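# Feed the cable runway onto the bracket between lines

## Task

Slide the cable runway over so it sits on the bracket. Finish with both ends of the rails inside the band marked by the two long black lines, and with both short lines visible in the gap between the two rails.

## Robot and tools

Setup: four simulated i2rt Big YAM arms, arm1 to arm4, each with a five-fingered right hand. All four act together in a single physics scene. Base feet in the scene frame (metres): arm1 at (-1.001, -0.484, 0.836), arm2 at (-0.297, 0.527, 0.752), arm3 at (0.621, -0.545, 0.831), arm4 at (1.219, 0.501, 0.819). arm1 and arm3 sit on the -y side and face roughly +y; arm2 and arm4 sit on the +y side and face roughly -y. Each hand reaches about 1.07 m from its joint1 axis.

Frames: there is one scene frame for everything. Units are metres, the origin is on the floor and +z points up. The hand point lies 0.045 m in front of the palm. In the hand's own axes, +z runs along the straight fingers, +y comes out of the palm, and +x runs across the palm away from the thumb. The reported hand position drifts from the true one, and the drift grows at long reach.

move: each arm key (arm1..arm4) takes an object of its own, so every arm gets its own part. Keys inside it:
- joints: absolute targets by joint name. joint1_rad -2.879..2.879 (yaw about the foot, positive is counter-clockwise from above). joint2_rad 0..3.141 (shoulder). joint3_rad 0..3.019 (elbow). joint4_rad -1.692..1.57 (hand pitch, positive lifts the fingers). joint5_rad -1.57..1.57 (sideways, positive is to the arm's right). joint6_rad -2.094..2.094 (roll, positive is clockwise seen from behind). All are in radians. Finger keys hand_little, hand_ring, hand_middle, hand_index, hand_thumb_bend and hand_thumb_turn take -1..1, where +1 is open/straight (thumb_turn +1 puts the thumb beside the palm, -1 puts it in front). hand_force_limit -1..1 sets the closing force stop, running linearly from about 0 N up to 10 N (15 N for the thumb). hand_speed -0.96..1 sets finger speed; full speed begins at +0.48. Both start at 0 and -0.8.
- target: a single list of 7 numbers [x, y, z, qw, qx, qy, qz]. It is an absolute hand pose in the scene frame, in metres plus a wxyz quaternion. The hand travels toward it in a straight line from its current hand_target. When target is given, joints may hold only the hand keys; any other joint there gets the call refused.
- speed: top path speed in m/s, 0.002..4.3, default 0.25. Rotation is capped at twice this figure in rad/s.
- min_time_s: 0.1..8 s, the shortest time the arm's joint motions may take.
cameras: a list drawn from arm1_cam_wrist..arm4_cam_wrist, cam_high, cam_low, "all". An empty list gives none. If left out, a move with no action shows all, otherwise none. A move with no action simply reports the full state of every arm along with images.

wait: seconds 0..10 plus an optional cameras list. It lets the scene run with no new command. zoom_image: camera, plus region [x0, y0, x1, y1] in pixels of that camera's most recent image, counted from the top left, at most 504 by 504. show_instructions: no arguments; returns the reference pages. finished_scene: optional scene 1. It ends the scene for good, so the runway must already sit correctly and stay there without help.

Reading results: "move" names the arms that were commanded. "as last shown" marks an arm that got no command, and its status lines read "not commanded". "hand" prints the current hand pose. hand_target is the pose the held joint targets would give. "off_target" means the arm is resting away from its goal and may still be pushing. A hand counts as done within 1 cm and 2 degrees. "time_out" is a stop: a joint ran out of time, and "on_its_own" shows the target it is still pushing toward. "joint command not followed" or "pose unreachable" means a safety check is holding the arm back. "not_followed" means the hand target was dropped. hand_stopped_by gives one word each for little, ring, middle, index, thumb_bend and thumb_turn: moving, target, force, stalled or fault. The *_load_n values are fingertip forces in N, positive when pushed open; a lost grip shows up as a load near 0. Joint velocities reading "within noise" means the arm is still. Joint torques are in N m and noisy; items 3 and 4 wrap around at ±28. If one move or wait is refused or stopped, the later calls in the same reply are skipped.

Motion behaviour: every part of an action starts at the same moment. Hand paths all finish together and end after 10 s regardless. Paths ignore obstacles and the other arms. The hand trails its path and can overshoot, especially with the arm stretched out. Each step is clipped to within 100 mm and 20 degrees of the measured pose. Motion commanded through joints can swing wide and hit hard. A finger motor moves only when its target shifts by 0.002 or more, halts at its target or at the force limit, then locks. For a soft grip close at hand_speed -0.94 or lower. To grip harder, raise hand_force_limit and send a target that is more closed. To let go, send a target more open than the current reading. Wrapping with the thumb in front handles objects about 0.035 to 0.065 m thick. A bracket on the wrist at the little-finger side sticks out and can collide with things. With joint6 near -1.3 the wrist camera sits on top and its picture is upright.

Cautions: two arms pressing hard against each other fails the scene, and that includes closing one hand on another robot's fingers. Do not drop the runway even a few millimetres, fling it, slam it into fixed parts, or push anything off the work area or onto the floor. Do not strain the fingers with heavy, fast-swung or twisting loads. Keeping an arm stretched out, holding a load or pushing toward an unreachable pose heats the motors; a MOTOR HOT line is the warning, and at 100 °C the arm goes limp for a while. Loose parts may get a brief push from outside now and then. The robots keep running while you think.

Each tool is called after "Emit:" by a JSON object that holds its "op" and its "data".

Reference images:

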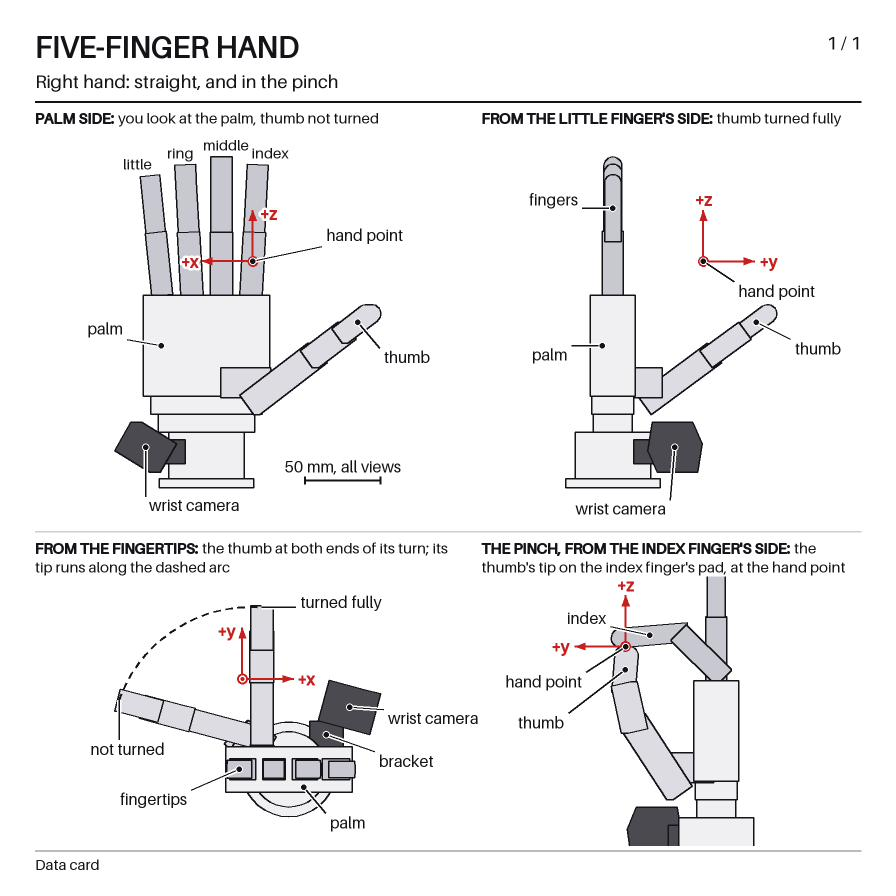

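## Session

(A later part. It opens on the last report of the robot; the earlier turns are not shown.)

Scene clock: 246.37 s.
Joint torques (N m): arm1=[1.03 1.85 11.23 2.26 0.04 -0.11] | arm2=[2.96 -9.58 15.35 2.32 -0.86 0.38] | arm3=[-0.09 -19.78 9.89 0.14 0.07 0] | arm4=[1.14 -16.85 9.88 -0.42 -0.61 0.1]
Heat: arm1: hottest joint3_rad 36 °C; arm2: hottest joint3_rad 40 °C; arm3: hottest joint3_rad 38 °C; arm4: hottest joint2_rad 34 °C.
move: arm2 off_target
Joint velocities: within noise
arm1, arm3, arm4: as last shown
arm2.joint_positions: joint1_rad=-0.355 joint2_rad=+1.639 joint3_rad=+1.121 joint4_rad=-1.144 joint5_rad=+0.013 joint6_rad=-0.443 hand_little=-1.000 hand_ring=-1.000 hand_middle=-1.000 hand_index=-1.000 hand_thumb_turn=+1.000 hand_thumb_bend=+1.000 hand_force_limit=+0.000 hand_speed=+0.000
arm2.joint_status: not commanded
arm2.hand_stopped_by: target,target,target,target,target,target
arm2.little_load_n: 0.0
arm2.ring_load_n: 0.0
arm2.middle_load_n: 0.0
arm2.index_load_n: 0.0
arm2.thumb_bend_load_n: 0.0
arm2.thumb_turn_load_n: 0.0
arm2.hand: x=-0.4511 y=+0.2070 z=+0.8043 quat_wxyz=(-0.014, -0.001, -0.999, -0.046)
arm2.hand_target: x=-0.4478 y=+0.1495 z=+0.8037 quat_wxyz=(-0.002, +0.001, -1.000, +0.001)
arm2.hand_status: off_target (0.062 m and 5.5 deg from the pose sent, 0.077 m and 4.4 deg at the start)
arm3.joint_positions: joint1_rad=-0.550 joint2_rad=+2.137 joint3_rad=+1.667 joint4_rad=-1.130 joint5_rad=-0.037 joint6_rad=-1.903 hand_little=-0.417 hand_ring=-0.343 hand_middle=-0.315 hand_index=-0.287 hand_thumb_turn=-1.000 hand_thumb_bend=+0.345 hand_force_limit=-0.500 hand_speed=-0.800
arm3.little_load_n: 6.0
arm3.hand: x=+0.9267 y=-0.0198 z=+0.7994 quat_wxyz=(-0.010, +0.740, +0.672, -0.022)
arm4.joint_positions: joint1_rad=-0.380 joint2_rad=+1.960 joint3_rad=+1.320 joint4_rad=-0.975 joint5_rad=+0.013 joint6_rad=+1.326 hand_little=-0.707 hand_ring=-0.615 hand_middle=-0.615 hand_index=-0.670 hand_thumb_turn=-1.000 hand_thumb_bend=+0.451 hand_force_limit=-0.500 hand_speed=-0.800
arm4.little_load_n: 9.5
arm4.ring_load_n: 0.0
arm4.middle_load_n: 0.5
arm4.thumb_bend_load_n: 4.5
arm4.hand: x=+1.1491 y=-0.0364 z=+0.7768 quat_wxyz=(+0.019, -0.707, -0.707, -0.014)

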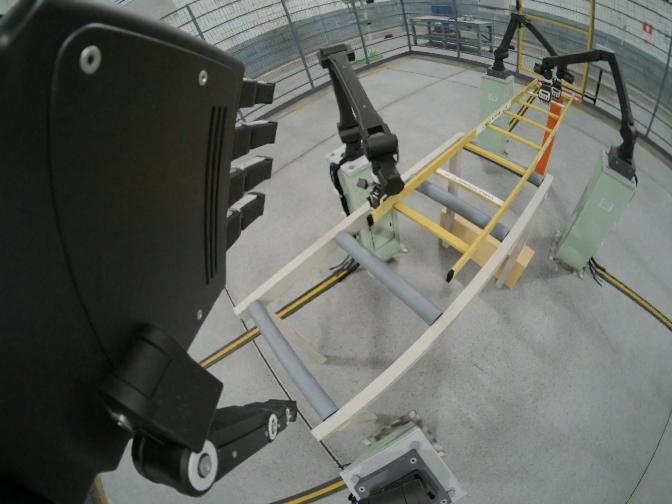

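Emit:
{"op": "move", "data": {"cameras": ["cam_low", "arm4_cam_wrist"]}}

Emit:
{"op": "zoom_image", "data": {"camera": "arm4_cam_wrist", "region": [552, 0, 672, 120]}}

Emit:
{"op": "zoom_image", "data": {"camera": "arm4_cam_wrist", "region": [372, 394, 512, 504]}}

Emit:
{"op": "zoom_image", "data": {"camera": "cam_low", "region": [340, 150, 440, 220]}}

Emit:
{"op": "zoom_image", "data": {"camera": "cam_low", "region": [430, 120, 530, 190]}}

Scene clock: 247.53 s.
Joint torques (N m): arm1=[0.91 1.73 11.14 2.17 0.04 -0.09] | arm2=[3.84 -8.64 15.6 2.37 -0.86 0.42] | arm3=[-0.15 -20.42 9.95 0.1 0.04 0.02] | arm4=[1.26 -16.85 9.89 -0.43 -0.61 0.09]
Heat: arm1: hottest joint3_rad 36 °C; arm2: hottest joint3_rad 40 °C; arm3: hottest joint3_rad 38 °C; arm4: hottest joint2_rad 34 °C.
Joint velocities: within noise
arm1.joint_positions: joint1_rad=-0.179 joint2_rad=+0.616 joint3_rad=+1.343 joint4_rad=-1.162 joint5_rad=+0.207 joint6_rad=-0.998 hand_little=+1.000 hand_ring=+1.000 hand_middle=+1.000 hand_index=+1.000 hand_thumb_turn=+1.000 hand_thumb_bend=+1.000 hand_force_limit=+0.000 hand_speed=-0.800
arm1.joint_status: not commanded
arm1.hand_stopped_by: target,target,target,target,target,target
arm1.little_load_n: 0.0
arm1.ring_load_n: 0.0
arm1.middle_load_n: 0.0
arm1.index_load_n: 0.0
arm1.thumb_bend_load_n: 0.0
arm1.thumb_turn_load_n: 0.0
arm1.hand: x=-0.8576 y=-0.2730 z=+1.3336 quat_wxyz=(-0.370, +0.808, +0.230, +0.397) (m; scene frame)
arm1.hand_target: x=-0.8580 y=-0.2742 z=+1.3434 quat_wxyz=(-0.378, +0.803, +0.227, +0.402) (m; scene frame)
arm1.hand_status: not commanded
arm2.joint_positions: joint1_rad=-0.355 joint2_rad=+1.639 joint3_rad=+1.121 joint4_rad=-1.144 joint5_rad=+0.013 joint6_rad=-0.443 hand_little=-1.000 hand_ring=-1.000 hand_middle=-1.000 hand_index=-1.000 hand_thumb_turn=+1.000 hand_thumb_bend=+1.000 hand_force_limit=+0.000 hand_speed=+0.000
arm2.joint_status: not commanded
arm2.hand_stopped_by: target,target,target,target,target,target
arm2.little_load_n: 0.0
arm2.ring_load_n: 0.0
arm2.middle_load_n: 0.0
arm2.index_load_n: 0.0
arm2.thumb_bend_load_n: 0.0
arm2.thumb_turn_load_n: 0.0
arm2.hand: x=-0.4511 y=+0.2070 z=+0.8043 quat_wxyz=(-0.014, -0.001, -0.999, -0.046) (m; scene frame)
arm2.hand_target: x=-0.4478 y=+0.1495 z=+0.8037 quat_wxyz=(-0.002, +0.001, -1.000, +0.001) (m; scene frame)
arm2.hand_status: off_target (0.062 m and 5.5 deg from the pose sent, 0.077 m and 4.4 deg at the start)
arm3.joint_positions: joint1_rad=-0.550 joint2_rad=+2.137 joint3_rad=+1.667 joint4_rad=-1.130 joint5_rad=-0.037 joint6_rad=-1.903 hand_little=-0.417 hand_ring=-0.343 hand_middle=-0.315 hand_index=-0.287 hand_thumb_turn=-1.000 hand_thumb_bend=+0.345 hand_force_limit=-0.500 hand_speed=-0.800
arm3.joint_status: not commanded
arm3.hand_stopped_by: force,force,force,force,force,target
arm3.little_load_n: 6.5
arm3.ring_load_n: 0.0
arm3.middle_load_n: 2.0
arm3.index_load_n: 0.0
arm3.thumb_bend_load_n: 2.0
arm3.thumb_turn_load_n: 0.0
arm3.hand: x=+0.9267 y=-0.0198 z=+0.7994 quat_wxyz=(-0.010, +0.740, +0.672, -0.022) (m; scene frame)
arm3.hand_target: x=+0.9445 y=+0.0058 z=+0.8467 quat_wxyz=(-0.028, +0.741, +0.670, +0.026) (m; scene frame)
arm3.hand_status: not commanded
arm4.joint_positions: joint1_rad=-0.380 joint2_rad=+1.960 joint3_rad=+1.320 joint4_rad=-0.975 joint5_rad=+0.013 joint6_rad=+1.326 hand_little=-0.707 hand_ring=-0.615 hand_middle=-0.615 hand_index=-0.670 hand_thumb_turn=-1.000 hand_thumb_bend=+0.451 hand_force_limit=-0.500 hand_speed=-0.800
arm4.joint_status: not commanded
arm4.hand_stopped_by: force,force,force,force,force,target
arm4.little_load_n: 9.5
arm4.ring_load_n: 0.0
arm4.middle_load_n: 0.5
arm4.index_load_n: 0.0
arm4.thumb_bend_load_n: 4.5
arm4.thumb_turn_load_n: 0.5
arm4.hand: x=+1.1491 y=-0.0364 z=+0.7768 quat_wxyz=(+0.019, -0.707, -0.707, -0.014) (m; scene frame)
arm4.hand_target: x=+1.1502 y=-0.0579 z=+0.8119 quat_wxyz=(-0.007, -0.707, -0.707, +0.015) (m; scene frame)
arm4.hand_status: not commanded
pictures: arm4_cam_wrist, cam_low
camera_calibration:
arm4_cam_wrist: T_world_to_cam=[[0.94843, 0.317, 0.00033, -1.08035], [0.28509, -0.8534, 0.43638, -0.69758], [0.13861, -0.41378, -0.89976, 0.64527]] pos_world=[1.13406, 0.01415, 0.88536]

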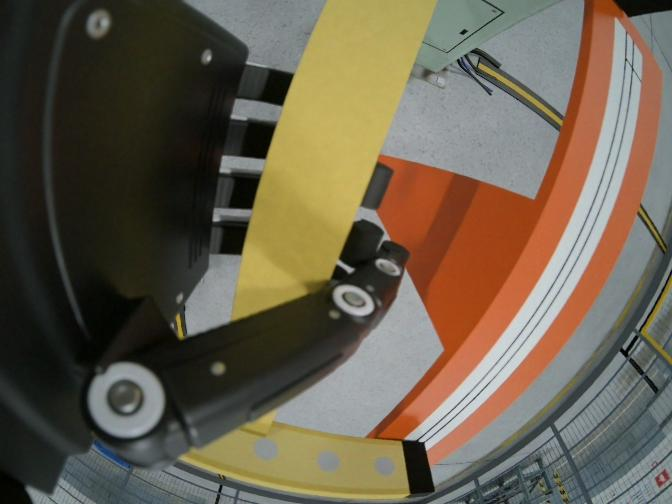

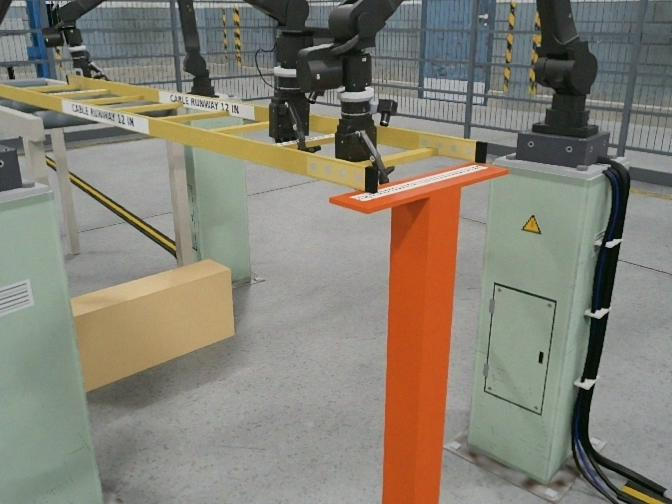

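Scaled by 4.200 from the camera's image (finer frame: 960x720).

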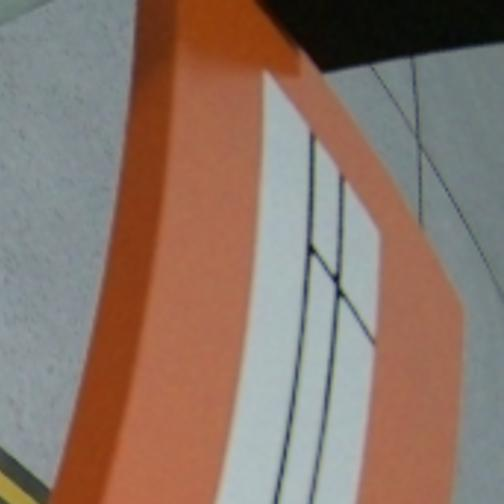

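Scaled by 3.600 from the camera's image (finer frame: 960x720).

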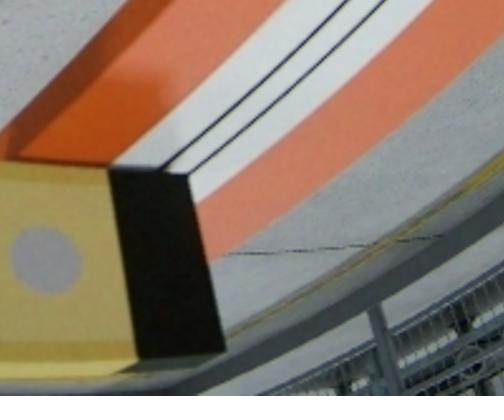

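Scaled by 5.040 from the camera's image (finer frame: 960x720).

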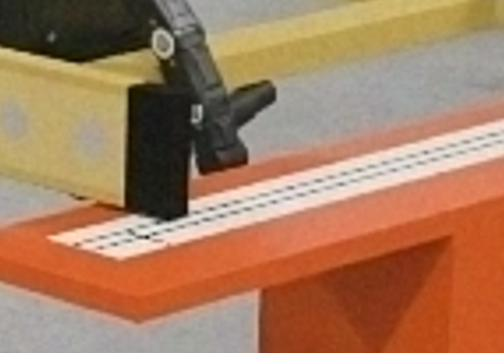

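Scaled by 5.040 from the camera's image (finer frame: 960x720).

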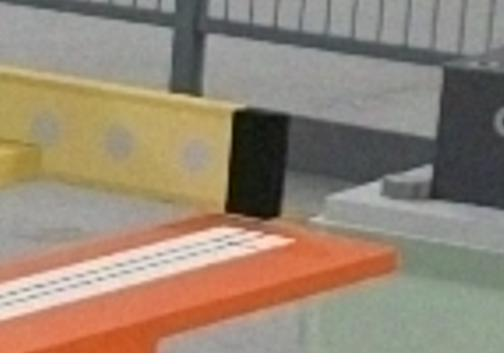

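Emit:
{"op": "move", "data": {"arm3": {"target": [0.944, -0.025, 0.848, -0.029, 0.7411, 0.6703, 0.026], "speed": 0.03}, "arm4": {"target": [1.151, -0.090, 0.818, 0.007, 0.7068, 0.7068, -0.015], "speed": 0.03}, "cameras": ["cam_low", "arm4_cam_wrist", "arm1_cam_wrist"]}}

Emit:
{"op": "zoom_image", "data": {"camera": "arm4_cam_wrist", "region": [552, 0, 672, 120]}}

Emit:
{"op": "zoom_image", "data": {"camera": "arm4_cam_wrist", "region": [372, 394, 512, 504]}}

Emit:
{"op": "zoom_image", "data": {"camera": "arm1_cam_wrist", "region": [300, 100, 600, 320]}}

Scene clock: 253.30 s.
Joint torques (N m): arm1=[1.08 1.9 11.29 2.21 0.05 -0.11] | arm2=[3.96 -9.11 15.16 2.21 -0.83 0.4] | arm3=[-0.79 -22.36 6.65 0.08 -0.04 -0.04] | arm4=[2.02 -15.79 16.06 -0.94 -0.64 0.23]
Heat: arm1: hottest joint3_rad 36 °C; arm2: hottest joint3_rad 40 °C; arm3: hottest joint3_rad 38 °C; arm4: hottest joint2_rad 34 °C.
move: arm3 off_target; arm4 off_target
Joint velocities: within noise
arm1, arm2: as last shown
arm2.joint_positions: joint1_rad=-0.352 joint2_rad=+1.642 joint3_rad=+1.125 joint4_rad=-1.144 joint5_rad=+0.013 joint6_rad=-0.443 hand_little=-1.000 hand_ring=-1.000 hand_middle=-1.000 hand_index=-1.000 hand_thumb_turn=+1.000 hand_thumb_bend=+1.000 hand_force_limit=+0.000 hand_speed=+0.000
arm2.hand: x=-0.4509 y=+0.2051 z=+0.8045 quat_wxyz=(-0.013, +0.000, -0.999, -0.045)
arm2.hand_target: x=-0.4477 y=+0.1496 z=+0.8037 quat_wxyz=(-0.002, +0.001, -1.000, +0.001)
arm3.joint_positions: joint1_rad=-0.563 joint2_rad=+2.097 joint3_rad=+1.590 joint4_rad=-1.082 joint5_rad=-0.037 joint6_rad=-1.920 hand_little=-0.417 hand_ring=-0.343 hand_middle=-0.315 hand_index=-0.287 hand_thumb_turn=-1.000 hand_thumb_bend=+0.345 hand_force_limit=-0.500 hand_speed=-0.800
arm3.joint_status: not commanded
arm3.hand_stopped_by: force,force,force,force,force,target
arm3.little_load_n: 6.5
arm3.ring_load_n: 0.0
arm3.middle_load_n: 2.0
arm3.index_load_n: 0.0
arm3.thumb_bend_load_n: 2.0
arm3.thumb_turn_load_n: 0.0
arm3.hand: x=+0.9279 y=-0.0367 z=+0.7970 quat_wxyz=(-0.012, +0.739, +0.674, -0.017)
arm3.hand_target: x=+0.9433 y=-0.0264 z=+0.8470 quat_wxyz=(-0.028, +0.741, +0.670, +0.026)
arm3.hand_status: off_target (0.055 m and 5.3 deg from the pose sent, 0.052 m and 5.9 deg at the start)
arm4.joint_positions: joint1_rad=-0.377 joint2_rad=+1.988 joint3_rad=+1.349 joint4_rad=-1.018 joint5_rad=+0.012 joint6_rad=+1.326 hand_little=-0.707 hand_ring=-0.615 hand_middle=-0.615 hand_index=-0.670 hand_thumb_turn=-1.000 hand_thumb_bend=+0.451 hand_force_limit=-0.500 hand_speed=-0.800
arm4.joint_status: not commanded
arm4.hand_stopped_by: force,force,force,force,force,target
arm4.little_load_n: 8.5
arm4.ring_load_n: 0.5
arm4.middle_load_n: 0.5
arm4.index_load_n: 0.5
arm4.thumb_bend_load_n: 4.5
arm4.thumb_turn_load_n: 0.5
arm4.hand: x=+1.1511 y=-0.0349 z=+0.7715 quat_wxyz=(+0.029, -0.706, -0.707, -0.031)
arm4.hand_target: x=+1.1521 y=-0.0849 z=+0.8206 quat_wxyz=(-0.008, -0.707, -0.707, +0.015)
arm4.hand_status: off_target (0.072 m and 6.7 deg from the pose sent, 0.068 m and 4.4 deg at the start)
pictures: arm1_cam_wrist, arm4_cam_wrist, cam_low
arm4_cam_wrist: T_world_to_cam=[[0.94756, 0.31877, 0.0229, -1.09913], [0.28266, -0.86935, 0.40538, -0.66839], [0.14913, -0.37764, -0.91386, 0.64105]] pos_world=[1.13482, 0.01139, 0.88195]

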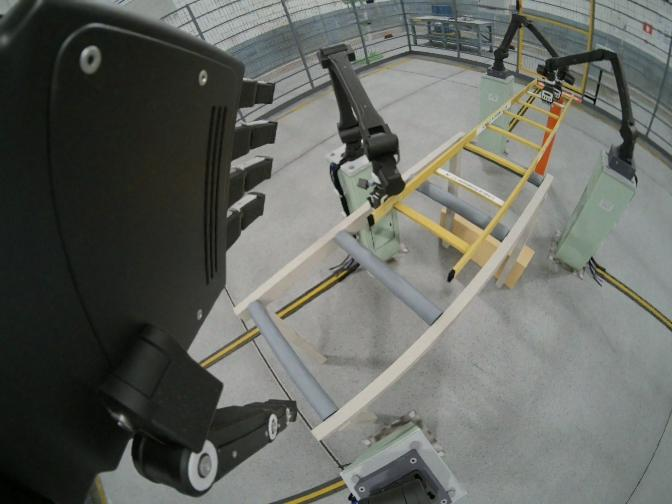

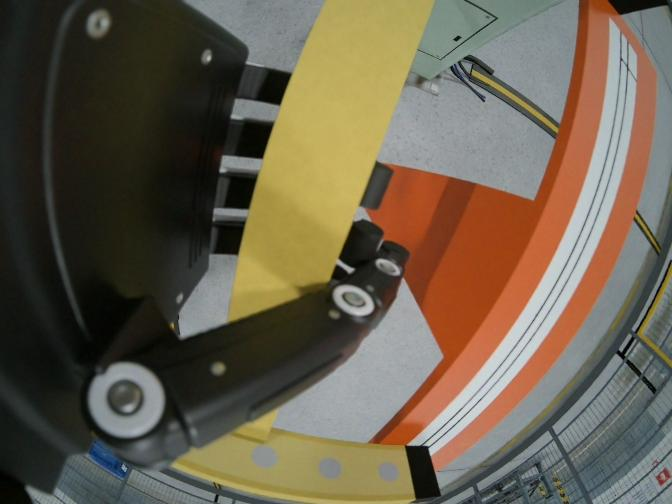

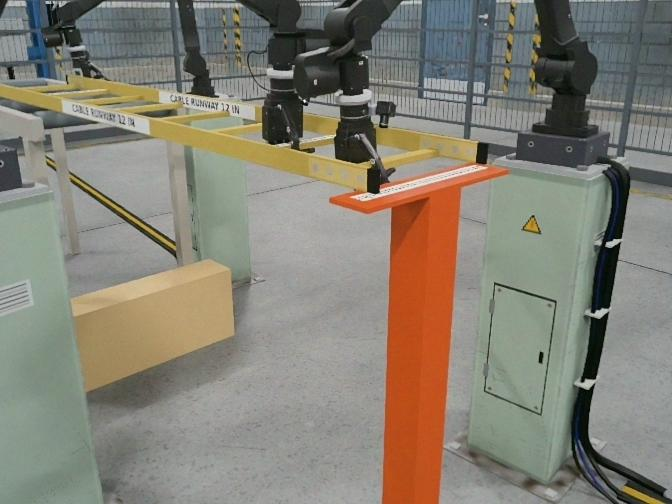

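Scaled by 4.200 from the camera's image (finer frame: 960x720).

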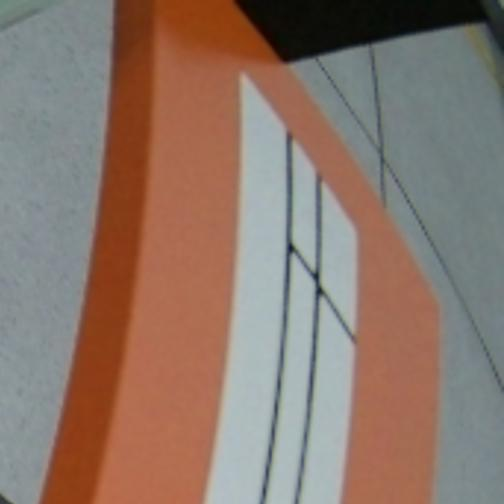

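Scaled by 3.600 from the camera's image (finer frame: 960x720).

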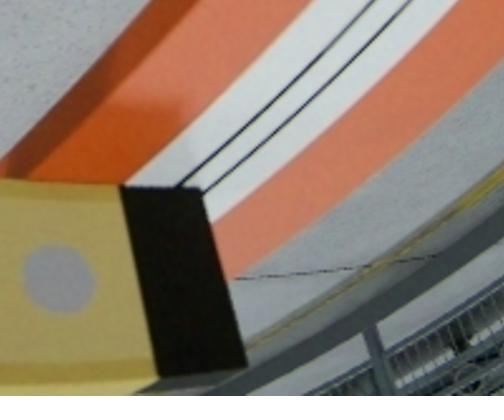

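Scaled by 1.680 from the camera's image (finer frame: 960x720).

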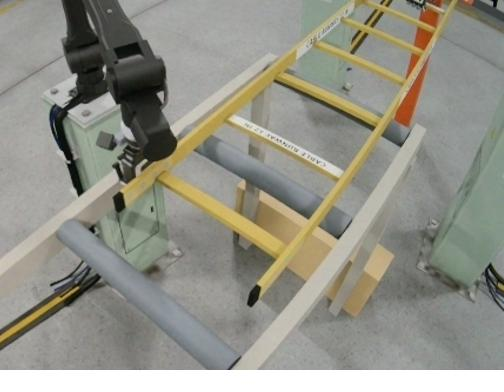

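Emit:
{"op": "move", "data": {"arm3": {"target": [0.944, -0.030, 0.875, -0.0315, 0.7409, 0.6703, 0.0285], "speed": 0.04}, "arm4": {"target": [1.150, -0.090, 0.865, 0.0127, 0.7064, 0.7064, -0.030], "speed": 0.04}, "cameras": ["cam_low", "arm4_cam_wrist"]}}

Emit:
{"op": "zoom_image", "data": {"camera": "arm4_cam_wrist", "region": [552, 0, 672, 120]}}

Emit:
{"op": "zoom_image", "data": {"camera": "arm4_cam_wrist", "region": [372, 394, 512, 504]}}

Scene clock: 257.17 s.
Joint torques (N m): arm1=[0.67 1.85 11.22 2.24 0.02 -0.12] | arm2=[3.49 -9.76 14.93 2.21 -0.82 0.35] | arm3=[-0.62 -24.23 7.43 -1.17 -0.05 0.02] | arm4=[1.96 -19.96 16.42 -2.28 -0.62 0.09]
Heat: arm1: hottest joint3_rad 36 °C; arm2: hottest joint3_rad 40 °C; arm3: hottest joint3_rad 38 °C; arm4: hottest joint3_rad 35 °C.
move: arm3 off_target; arm4 off_target
Joint velocities: within noise
arm1, arm2: as last shown
arm2.joint_positions: joint1_rad=-0.352 joint2_rad=+1.651 joint3_rad=+1.125 joint4_rad=-1.144 joint5_rad=+0.013 joint6_rad=-0.443 hand_little=-1.000 hand_ring=-1.000 hand_middle=-1.000 hand_index=-1.000 hand_thumb_turn=+1.000 hand_thumb_bend=+1.000 hand_force_limit=+0.000 hand_speed=+0.000
arm2.hand: x=-0.4504 y=+0.2056 z=+0.8015 quat_wxyz=(-0.015, +0.001, -0.999, -0.049)
arm2.hand_target: x=-0.4478 y=+0.1496 z=+0.8036 quat_wxyz=(-0.002, +0.001, -1.000, +0.001)
arm3.joint_positions: joint1_rad=-0.568 joint2_rad=+2.080 joint3_rad=+1.581 joint4_rad=-1.088 joint5_rad=-0.040 joint6_rad=-1.930 hand_little=-0.417 hand_ring=-0.343 hand_middle=-0.315 hand_index=-0.287 hand_thumb_turn=-1.000 hand_thumb_bend=+0.345 hand_force_limit=-0.500 hand_speed=-0.800
arm3.joint_status: not commanded
arm3.hand_stopped_by: force,force,force,force,force,target
arm3.little_load_n: 9.0
arm3.ring_load_n: 0.0
arm3.middle_load_n: 1.5
arm3.index_load_n: 0.0
arm3.thumb_bend_load_n: 2.0
arm3.thumb_turn_load_n: 0.0
arm3.hand: x=+0.9289 y=-0.0401 z=+0.8036 quat_wxyz=(-0.014, +0.737, +0.675, -0.017)
arm3.hand_target: x=+0.9432 y=-0.0320 z=+0.8716 quat_wxyz=(-0.031, +0.741, +0.670, +0.029)
arm3.hand_status: off_target (0.074 m and 5.6 deg from the pose sent, 0.080 m and 5.7 deg at the start)
arm4.joint_positions: joint1_rad=-0.376 joint2_rad=+1.971 joint3_rad=+1.356 joint4_rad=-1.043 joint5_rad=+0.018 joint6_rad=+1.339 hand_little=-0.707 hand_ring=-0.615 hand_middle=-0.615 hand_index=-0.670 hand_thumb_turn=-1.000 hand_thumb_bend=+0.451 hand_force_limit=-0.500 hand_speed=-0.800
arm4.joint_status: not commanded
arm4.hand_stopped_by: force,force,force,force,force,target
arm4.little_load_n: 14.0
arm4.ring_load_n: 0.0
arm4.middle_load_n: 0.0
arm4.index_load_n: 0.0
arm4.thumb_bend_load_n: 4.5
arm4.thumb_turn_load_n: 0.5
arm4.hand: x=+1.1505 y=-0.0349 z=+0.7820 quat_wxyz=(+0.032, -0.710, -0.703, -0.030)
arm4.hand_target: x=+1.1517 y=-0.0826 z=+0.8650 quat_wxyz=(-0.014, -0.706, -0.707, +0.030)
arm4.hand_status: off_target (0.100 m and 8.6 deg from the pose sent, 0.108 m and 8.5 deg at the start; pose on its path clipped on 11 of 49 steps)
pictures: arm4_cam_wrist, cam_low
arm4_cam_wrist: T_world_to_cam=[[0.95097, 0.30882, 0.0172, -1.09858], [0.27641, -0.8735, 0.40073, -0.66175], [0.13878, -0.37633, -0.91603, 0.66424]] pos_world=[1.13544, 0.01119, 0.89255]

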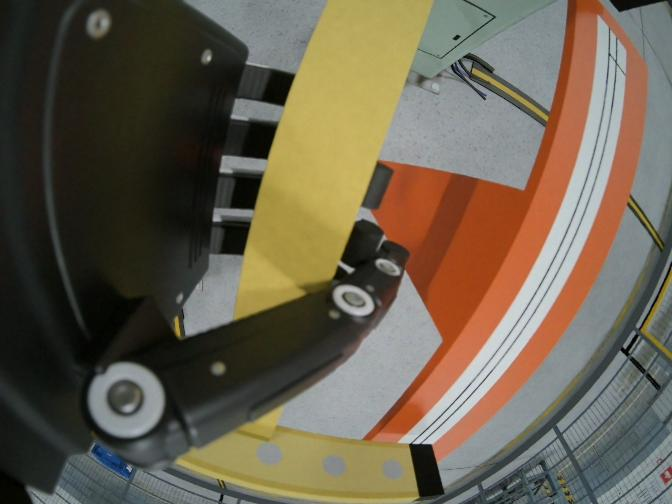

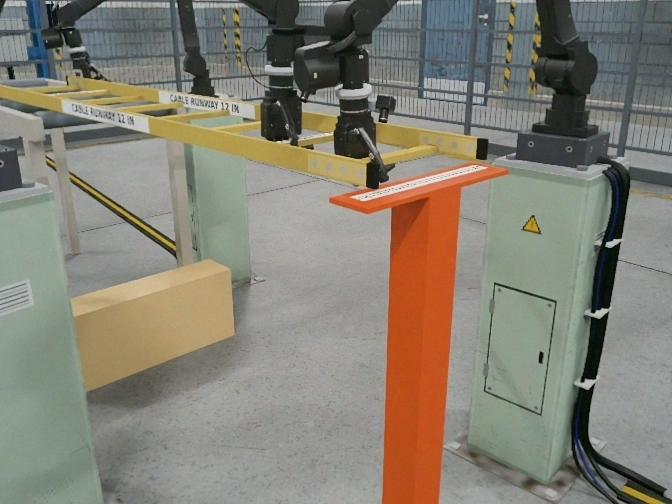

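Scaled by 4.200 from the camera's image (finer frame: 960x720).

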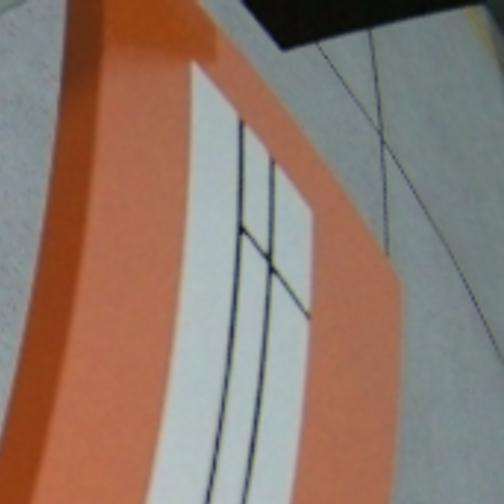

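Scaled by 3.600 from the camera's image (finer frame: 960x720).

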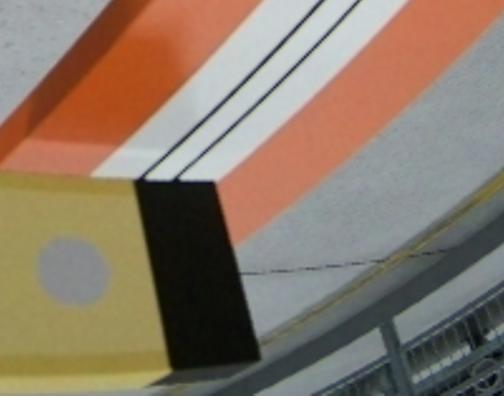

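Emit:
{"op": "move", "data": {"arm2": {"target": [-0.45, 0.23, 0.80, 0, 0, 1, 0], "speed": 0.06}, "cameras": ["cam_low", "arm4_cam_wrist"]}}

Emit:
{"op": "zoom_image", "data": {"camera": "arm4_cam_wrist", "region": [552, 0, 672, 120]}}

Emit:
{"op": "zoom_image", "data": {"camera": "arm4_cam_wrist", "region": [372, 394, 512, 504]}}

Scene clock: 264.93 s.
Joint torques (N m): arm1=[0.73 1.67 11.21 2.29 0.04 -0.1] | arm2=[-0.21 -12.22 7.95 0.46 -0.02 -0.2] | arm3=[-0.79 -23.77 7.38 -1.22 -0.04 0.02] | arm4=[1.79 -20.01 16.27 -2.28 -0.67 0.04]
Heat: arm1: hottest joint3_rad 36 °C; arm2: hottest joint3_rad 40 °C; arm3: hottest joint3_rad 36 °C; arm4: hottest joint3_rad 37 °C.
move: arm2 done
Joint velocities: within noise
arm1, arm3, arm4: as last shown
arm2.joint_positions: joint1_rad=-0.370 joint2_rad=+1.531 joint3_rad=+0.998 joint4_rad=-1.039 joint5_rad=-0.002 joint6_rad=-0.466 hand_little=-1.000 hand_ring=-1.000 hand_middle=-1.000 hand_index=-1.000 hand_thumb_turn=+1.000 hand_thumb_bend=+1.000 hand_force_limit=+0.000 hand_speed=+0.000
arm2.joint_status: not commanded
arm2.hand_stopped_by: target,target,target,target,target,target
arm2.little_load_n: 0.0
arm2.ring_load_n: 0.0
arm2.middle_load_n: 0.0
arm2.index_load_n: 0.0
arm2.thumb_bend_load_n: -0.5
arm2.thumb_turn_load_n: 0.0
arm2.hand: x=-0.4458 y=+0.2263 z=+0.8002 quat_wxyz=(-0.001, +0.003, -1.000, -0.002)
arm2.hand_target: x=-0.4500 y=+0.2299 z=+0.8001 quat_wxyz=(+0.000, +0.000, -1.000, +0.000)
arm2.hand_status: done (0.006 m and 0.4 deg from the pose sent, 0.024 m and 5.9 deg at the start)
arm3.joint_positions: joint1_rad=-0.568 joint2_rad=+2.080 joint3_rad=+1.581 joint4_rad=-1.091 joint5_rad=-0.040 joint6_rad=-1.930 hand_little=-0.417 hand_ring=-0.343 hand_middle=-0.315 hand_index=-0.287 hand_thumb_turn=-1.000 hand_thumb_bend=+0.345 hand_force_limit=-0.500 hand_speed=-0.800
arm3.hand: x=+0.9287 y=-0.0406 z=+0.8039 quat_wxyz=(-0.014, +0.737, +0.675, -0.017)
arm3.hand_target: x=+0.9432 y=-0.0320 z=+0.8717 quat_wxyz=(-0.031, +0.741, +0.670, +0.029)
arm4.joint_positions: joint1_rad=-0.374 joint2_rad=+1.971 joint3_rad=+1.358 joint4_rad=-1.043 joint5_rad=+0.020 joint6_rad=+1.344 hand_little=-0.707 hand_ring=-0.615 hand_middle=-0.615 hand_index=-0.670 hand_thumb_turn=-1.000 hand_thumb_bend=+0.451 hand_force_limit=-0.500 hand_speed=-0.800
arm4.little_load_n: 15.0
arm4.ring_load_n: 0.5
arm4.middle_load_n: 0.5
arm4.hand: x=+1.1507 y=-0.0360 z=+0.7823 quat_wxyz=(+0.033, -0.711, -0.702, -0.029)
arm4.hand_target: x=+1.1518 y=-0.0826 z=+0.8650 quat_wxyz=(-0.014, -0.706, -0.707, +0.030)
pictures: arm4_cam_wrist, cam_low
arm4_cam_wrist: T_world_to_cam=[[0.952, 0.30572, 0.015, -1.09806], [0.27432, -0.87391, 0.4013, -0.66098], [0.13579, -0.37792, -0.91582, 0.66741]] pos_world=[1.13605, 0.01029, 0.89295]

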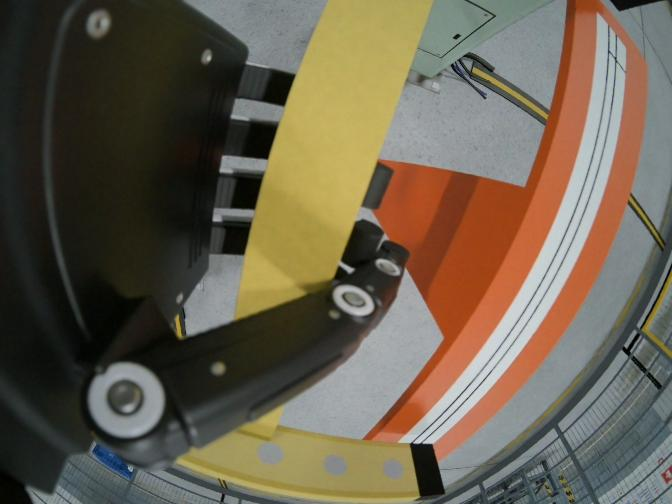

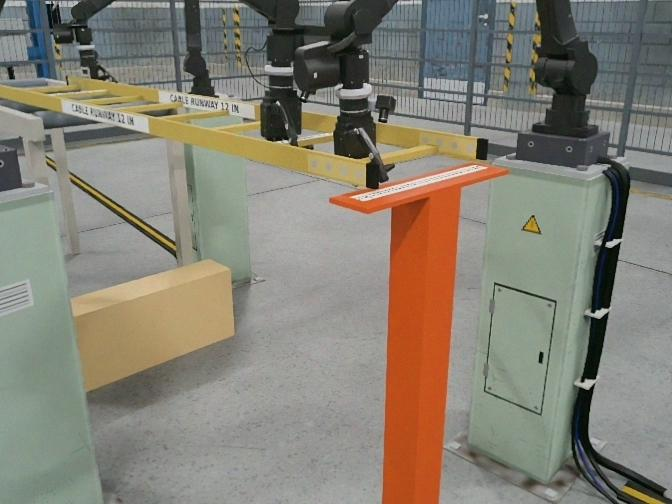

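Scaled by 4.200 from the camera's image (finer frame: 960x720).

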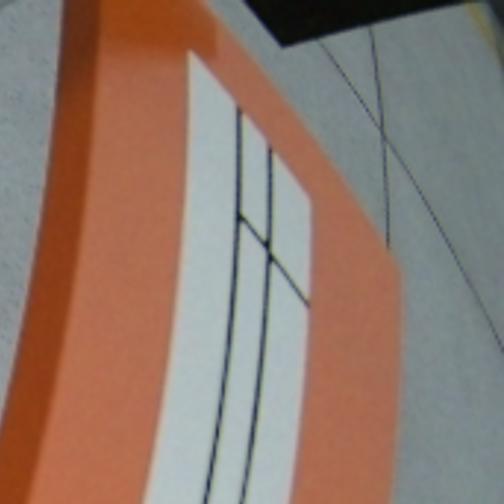

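Scaled by 3.600 from the camera's image (finer frame: 960x720).

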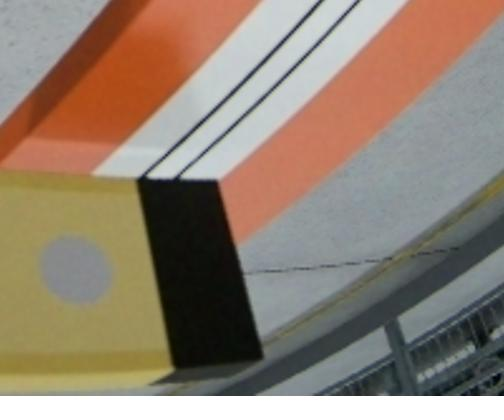

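Emit:
{"op": "move", "data": {"arm3": {"target": [0.944, -0.050, 0.885, -0.0315, 0.7409, 0.6703, 0.0285], "speed": 0.6}, "arm4": {"target": [1.150, -0.095, 0.882, 0.0127, 0.7064, 0.7064, -0.030], "speed": 0.6}, "cameras": ["cam_low"]}}

Emit:
{"op": "zoom_image", "data": {"camera": "cam_low", "region": [260, 90, 520, 220]}}

Scene clock: 270.80 s.
Joint torques (N m): arm1=[0.79 1.44 11.3 2.26 0.02 -0.1] | arm2=[0.03 -12.16 8.09 0.68 0 -0.19] | arm3=[-0.62 -24.64 7.75 -1.18 0.07 -0.01] | arm4=[1.85 -20.54 16.16 -2.81 -0.76 -0.01]
Heat: arm1: hottest joint3_rad 36 °C; arm2: hottest joint3_rad 40 °C; arm3: hottest joint3_rad 36 °C; arm4: hottest joint3_rad 37 °C.
move: arm3 off_target; arm4 off_target
Joint velocities: within noise
arm1, arm2: as last shown
arm2.joint_positions: joint1_rad=-0.370 joint2_rad=+1.531 joint3_rad=+0.998 joint4_rad=-1.039 joint5_rad=-0.002 joint6_rad=-0.467 hand_little=-1.000 hand_ring=-1.000 hand_middle=-1.000 hand_index=-1.000 hand_thumb_turn=+1.000 hand_thumb_bend=+1.000 hand_force_limit=+0.000 hand_speed=+0.000
arm2.thumb_bend_load_n: 0.0
arm3.joint_positions: joint1_rad=-0.584 joint2_rad=+2.038 joint3_rad=+1.517 joint4_rad=-1.091 joint5_rad=-0.044 joint6_rad=-1.946 hand_little=-0.417 hand_ring=-0.343 hand_middle=-0.315 hand_index=-0.287 hand_thumb_turn=-1.000 hand_thumb_bend=+0.345 hand_force_limit=-0.500 hand_speed=-0.800
arm3.joint_status: not commanded
arm3.hand_stopped_by: force,force,force,force,force,target
arm3.little_load_n: 11.5
arm3.ring_load_n: 0.0
arm3.middle_load_n: 2.0
arm3.index_load_n: 0.0
arm3.thumb_bend_load_n: 2.0
arm3.thumb_turn_load_n: 0.0
arm3.hand: x=+0.9261 y=-0.0643 z=+0.8067 quat_wxyz=(-0.012, +0.737, +0.675, -0.028)
arm3.hand_target: x=+0.9427 y=-0.0527 z=+0.8813 quat_wxyz=(-0.031, +0.741, +0.670, +0.029)
arm3.hand_status: off_target (0.082 m and 6.9 deg from the pose sent, 0.083 m and 5.7 deg at the start)
arm4.joint_positions: joint1_rad=-0.374 joint2_rad=+1.971 joint3_rad=+1.367 joint4_rad=-1.043 joint5_rad=+0.023 joint6_rad=+1.349 hand_little=-0.707 hand_ring=-0.615 hand_middle=-0.615 hand_index=-0.670 hand_thumb_turn=-1.000 hand_thumb_bend=+0.451 hand_force_limit=-0.500 hand_speed=-0.800
arm4.joint_status: not commanded
arm4.hand_stopped_by: force,force,force,force,force,target
arm4.little_load_n: 15.0
arm4.ring_load_n: 1.0
arm4.middle_load_n: 0.5
arm4.index_load_n: 0.5
arm4.thumb_bend_load_n: 4.5
arm4.thumb_turn_load_n: 0.5
arm4.hand: x=+1.1489 y=-0.0403 z=+0.7848 quat_wxyz=(+0.032, -0.713, -0.700, -0.024)
arm4.hand_target: x=+1.1515 y=-0.0825 z=+0.8705 quat_wxyz=(-0.014, -0.706, -0.707, +0.031)
arm4.hand_status: off_target (0.112 m and 8.1 deg from the pose sent, 0.116 m and 8.6 deg at the start; pose on its path clipped on 25 of 30 steps)

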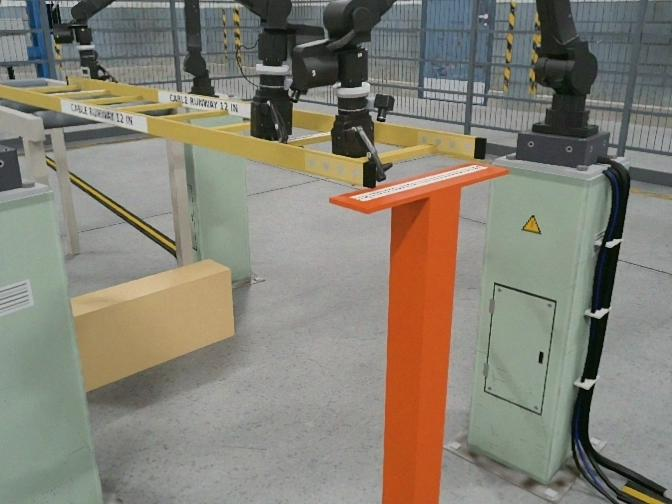

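Scaled by 1.938 from the camera's image (finer frame: 960x720).

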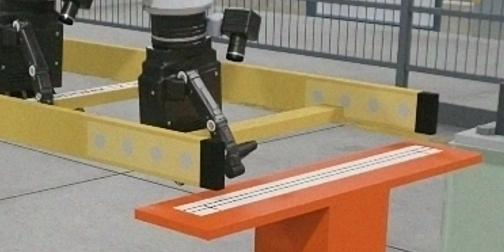

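Emit:
{"op": "move", "data": {"arm3": {"target": [0.944, -0.050, 0.900, -0.0315, 0.7409, 0.6703, 0.0285], "speed": 0.6}, "arm4": {"target": [1.150, -0.105, 0.890, 0.0127, 0.7064, 0.7064, -0.030], "speed": 0.7}, "cameras": ["cam_low", "arm4_cam_wrist"]}}

Emit:
{"op": "zoom_image", "data": {"camera": "cam_low", "region": [260, 90, 520, 220]}}

Scene clock: 273.37 s.
Joint torques (N m): arm1=[0.85 1.85 11.33 2.25 0.07 -0.11] | arm2=[-0.67 -11.52 8.32 0.51 0.02 -0.18] | arm3=[-0.32 -23.82 9.01 -1.06 0.04 0.07] | arm4=[2.2 -19.72 17.8 -3.06 -0.81 0.02]
Heat: arm1: hottest joint3_rad 36 °C; arm2: hottest joint3_rad 40 °C; arm3: hottest joint3_rad 36 °C; arm4: hottest joint3_rad 38 °C.
move: arm3 off_target; arm4 off_target
Joint velocities: within noise
arm1, arm2: as last shown
arm3.joint_positions: joint1_rad=-0.586 joint2_rad=+2.014 joint3_rad=+1.514 joint4_rad=-1.129 joint5_rad=-0.044 joint6_rad=-1.948 hand_little=-0.417 hand_ring=-0.343 hand_middle=-0.315 hand_index=-0.287 hand_thumb_turn=-1.000 hand_thumb_bend=+0.345 hand_force_limit=-0.500 hand_speed=-0.800
arm3.joint_status: not commanded
arm3.hand_stopped_by: force,force,force,force,force,target
arm3.little_load_n: 10.0
arm3.ring_load_n: 0.0
arm3.middle_load_n: 2.0
arm3.index_load_n: 0.0
arm3.thumb_bend_load_n: 2.0
arm3.thumb_turn_load_n: 0.0
arm3.hand: x=+0.9235 y=-0.0724 z=+0.8190 quat_wxyz=(-0.009, +0.737, +0.675, -0.037)
arm3.hand_target: x=+0.9421 y=-0.0540 z=+0.8972 quat_wxyz=(-0.031, +0.741, +0.670, +0.029)
arm3.hand_status: off_target (0.086 m and 7.9 deg from the pose sent, 0.096 m and 6.9 deg at the start)
arm4.joint_positions: joint1_rad=-0.374 joint2_rad=+1.969 joint3_rad=+1.410 joint4_rad=-1.082 joint5_rad=+0.024 joint6_rad=+1.351 hand_little=-0.707 hand_ring=-0.615 hand_middle=-0.615 hand_index=-0.670 hand_thumb_turn=-1.000 hand_thumb_bend=+0.451 hand_force_limit=-0.500 hand_speed=-0.800
arm4.joint_status: not commanded
arm4.hand_stopped_by: force,force,force,force,force,target
arm4.little_load_n: 15.5
arm4.ring_load_n: 1.5
arm4.middle_load_n: 0.0
arm4.index_load_n: 0.0
arm4.thumb_bend_load_n: 4.5
arm4.thumb_turn_load_n: 0.5
arm4.hand: x=+1.1463 y=-0.0504 z=+0.7994 quat_wxyz=(+0.031, -0.713, -0.700, -0.022)
arm4.hand_target: x=+1.1515 y=-0.0944 z=+0.8844 quat_wxyz=(-0.014, -0.706, -0.707, +0.031)
arm4.hand_status: off_target (0.106 m and 7.8 deg from the pose sent, 0.124 m and 8.1 deg at the start; pose on its path clipped on 37 of 41 steps)
pictures: arm4_cam_wrist, cam_low
arm4_cam_wrist: T_world_to_cam=[[0.95404, 0.29968, 0.00324, -1.08296], [0.27205, -0.87052, 0.4101, -0.68352], [0.12572, -0.39037, -0.91203, 0.6861]] pos_world=[1.13288, -0.00265, 0.90956]

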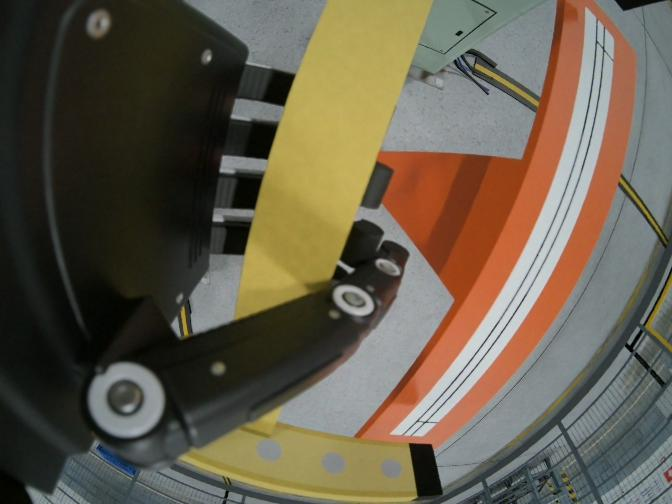

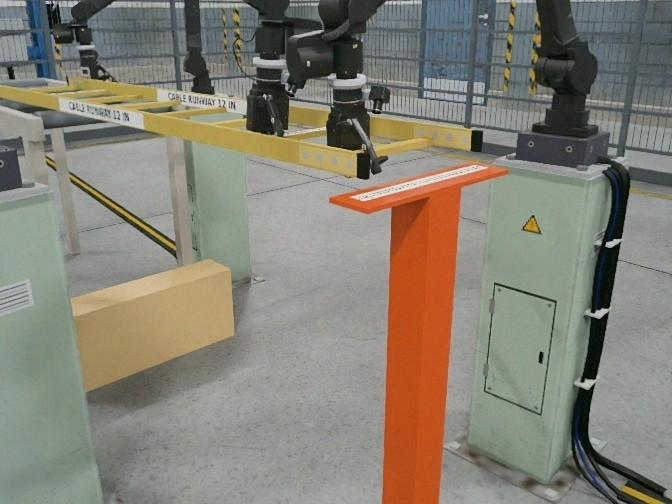

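Scaled by 1.938 from the camera's image (finer frame: 960x720).

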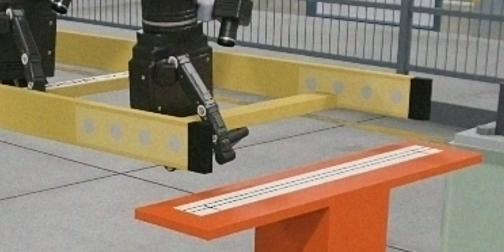

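Emit:
{"op": "wait", "data": {"seconds": 0.1, "cameras": ["arm4_cam_wrist","cam_low"]}}

Emit:
{"op": "zoom_image", "data": {"camera": "arm4_cam_wrist", "region": [340, 0, 672, 504]}}

Emit:
{"op": "zoom_image", "data": {"camera": "cam_low", "region": [300, 100, 560, 260]}}

Scene clock: 278.40 s.
Joint torques (N m): arm1=[0.73 1.49 11.3 2.25 0.04 -0.11] | arm2=[-0.62 -11.63 8.02 0.77 0 -0.15] | arm3=[-0.15 -23.77 9.14 -0.91 0.04 0.05] | arm4=[2.14 -19.55 17.78 -2.99 -0.82 0.02]
Heat: arm1: hottest joint3_rad 36 °C; arm2: hottest joint3_rad 39 °C; arm3: hottest joint3_rad 35 °C; arm4: hottest joint3_rad 37 °C.
Joint velocities: within noise
arm1.joint_positions: joint1_rad=-0.179 joint2_rad=+0.616 joint3_rad=+1.343 joint4_rad=-1.162 joint5_rad=+0.207 joint6_rad=-0.998 hand_little=+1.000 hand_ring=+1.000 hand_middle=+1.000 hand_index=+1.000 hand_thumb_turn=+1.000 hand_thumb_bend=+1.000 hand_force_limit=+0.000 hand_speed=-0.800
arm1.joint_status: not commanded
arm1.hand_stopped_by: target,target,target,target,target,target
arm1.little_load_n: 0.0
arm1.ring_load_n: 0.0
arm1.middle_load_n: 0.0
arm1.index_load_n: 0.0
arm1.thumb_bend_load_n: 0.0
arm1.thumb_turn_load_n: 0.0
arm1.hand: x=-0.8576 y=-0.2730 z=+1.3336 quat_wxyz=(-0.370, +0.808, +0.230, +0.397)
arm1.hand_target: x=-0.8580 y=-0.2742 z=+1.3434 quat_wxyz=(-0.378, +0.803, +0.227, +0.402)
arm1.hand_status: not commanded
arm2.joint_positions: joint1_rad=-0.370 joint2_rad=+1.531 joint3_rad=+0.998 joint4_rad=-1.039 joint5_rad=-0.002 joint6_rad=-0.467 hand_little=-1.000 hand_ring=-1.000 hand_middle=-1.000 hand_index=-1.000 hand_thumb_turn=+1.000 hand_thumb_bend=+1.000 hand_force_limit=+0.000 hand_speed=+0.000
arm2.joint_status: not commanded
arm2.hand_stopped_by: target,target,target,target,target,target
arm2.little_load_n: 0.5
arm2.ring_load_n: 0.0
arm2.middle_load_n: 0.0
arm2.index_load_n: 0.0
arm2.thumb_bend_load_n: 0.0
arm2.thumb_turn_load_n: 0.0
arm2.hand: x=-0.4458 y=+0.2263 z=+0.8002 quat_wxyz=(-0.001, +0.003, -1.000, -0.002)
arm2.hand_target: x=-0.4500 y=+0.2299 z=+0.8001 quat_wxyz=(+0.000, +0.000, -1.000, +0.000)
arm2.hand_status: not commanded
arm3.joint_positions: joint1_rad=-0.586 joint2_rad=+2.014 joint3_rad=+1.514 joint4_rad=-1.129 joint5_rad=-0.044 joint6_rad=-1.948 hand_little=-0.417 hand_ring=-0.343 hand_middle=-0.315 hand_index=-0.287 hand_thumb_turn=-1.000 hand_thumb_bend=+0.345 hand_force_limit=-0.500 hand_speed=-0.800
arm3.joint_status: not commanded
arm3.hand_stopped_by: force,force,force,force,force,target
arm3.little_load_n: 9.5
arm3.ring_load_n: 0.0
arm3.middle_load_n: 1.5
arm3.index_load_n: 0.0
arm3.thumb_bend_load_n: 2.0
arm3.thumb_turn_load_n: 0.0
arm3.hand: x=+0.9235 y=-0.0725 z=+0.8193 quat_wxyz=(-0.009, +0.737, +0.675, -0.037)
arm3.hand_target: x=+0.9421 y=-0.0540 z=+0.8974 quat_wxyz=(-0.031, +0.741, +0.670, +0.029)
arm3.hand_status: off_target (0.086 m and 7.9 deg from the pose sent, 0.096 m and 6.9 deg at the start)
arm4.joint_positions: joint1_rad=-0.374 joint2_rad=+1.969 joint3_rad=+1.410 joint4_rad=-1.083 joint5_rad=+0.024 joint6_rad=+1.351 hand_little=-0.707 hand_ring=-0.615 hand_middle=-0.615 hand_index=-0.670 hand_thumb_turn=-1.000 hand_thumb_bend=+0.451 hand_force_limit=-0.500 hand_speed=-0.800
arm4.joint_status: not commanded
arm4.hand_stopped_by: force,force,force,force,force,target
arm4.little_load_n: 15.5
arm4.ring_load_n: 1.5
arm4.middle_load_n: 0.5
arm4.index_load_n: 0.5
arm4.thumb_bend_load_n: 4.5
arm4.thumb_turn_load_n: 0.5
arm4.hand: x=+1.1463 y=-0.0503 z=+0.7994 quat_wxyz=(+0.031, -0.713, -0.700, -0.022)
arm4.hand_target: x=+1.1515 y=-0.0943 z=+0.8843 quat_wxyz=(-0.014, -0.706, -0.707, +0.031)
arm4.hand_status: off_target (0.106 m and 7.8 deg from the pose sent, 0.124 m and 8.1 deg at the start; pose on its path clipped on 37 of 41 steps)
wait: 0.10 s; at rest from the start
arm4_cam_wrist: T_world_to_cam=[[0.95402, 0.29971, 0.00346, -1.08315], [0.27204, -0.87068, 0.40977, -0.68321], [0.12582, -0.38999, -0.91218, 0.68611]] pos_world=[1.13288, -0.00265, 0.90956]

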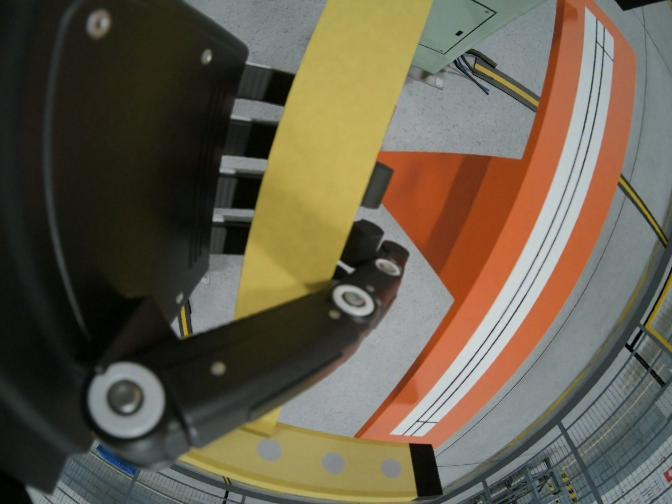

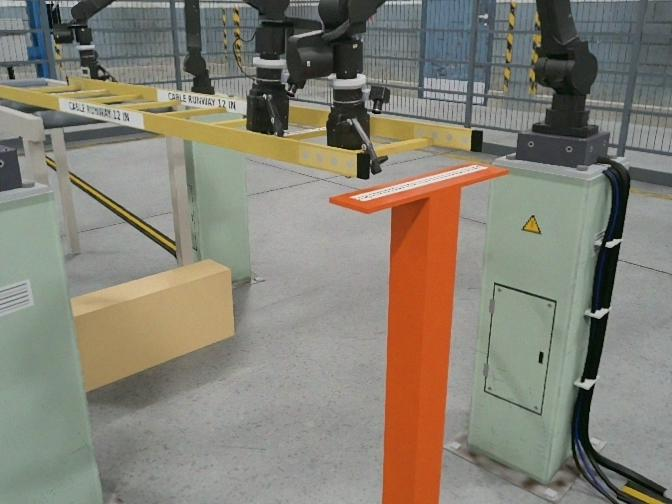

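Scaled by 1.000.

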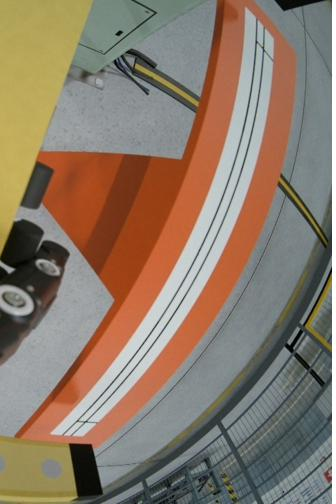

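Scaled by 1.938 from the camera's image (finer frame: 960x720).

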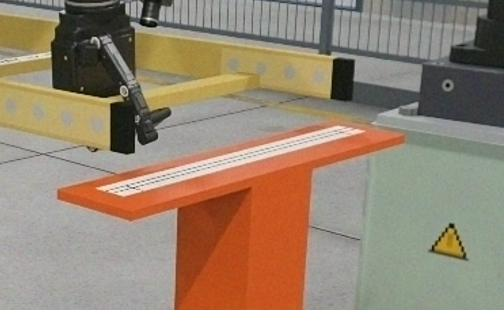

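Emit:
{"op": "zoom_image", "data": {"camera": "arm4_cam_wrist", "region": [372, 394, 512, 504]}}

Emit:
{"op": "zoom_image", "data": {"camera": "arm4_cam_wrist", "region": [552, 0, 672, 120]}}

Scaled by 3.600 from the camera's image (finer frame: 960x720).

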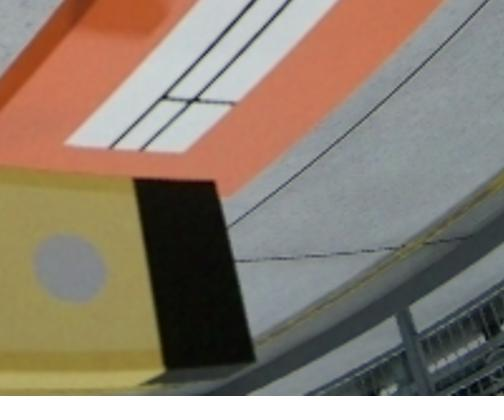

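Scaled by 4.200 from the camera's image (finer frame: 960x720).

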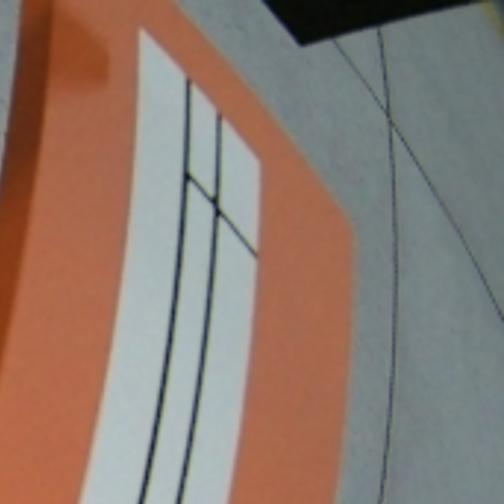

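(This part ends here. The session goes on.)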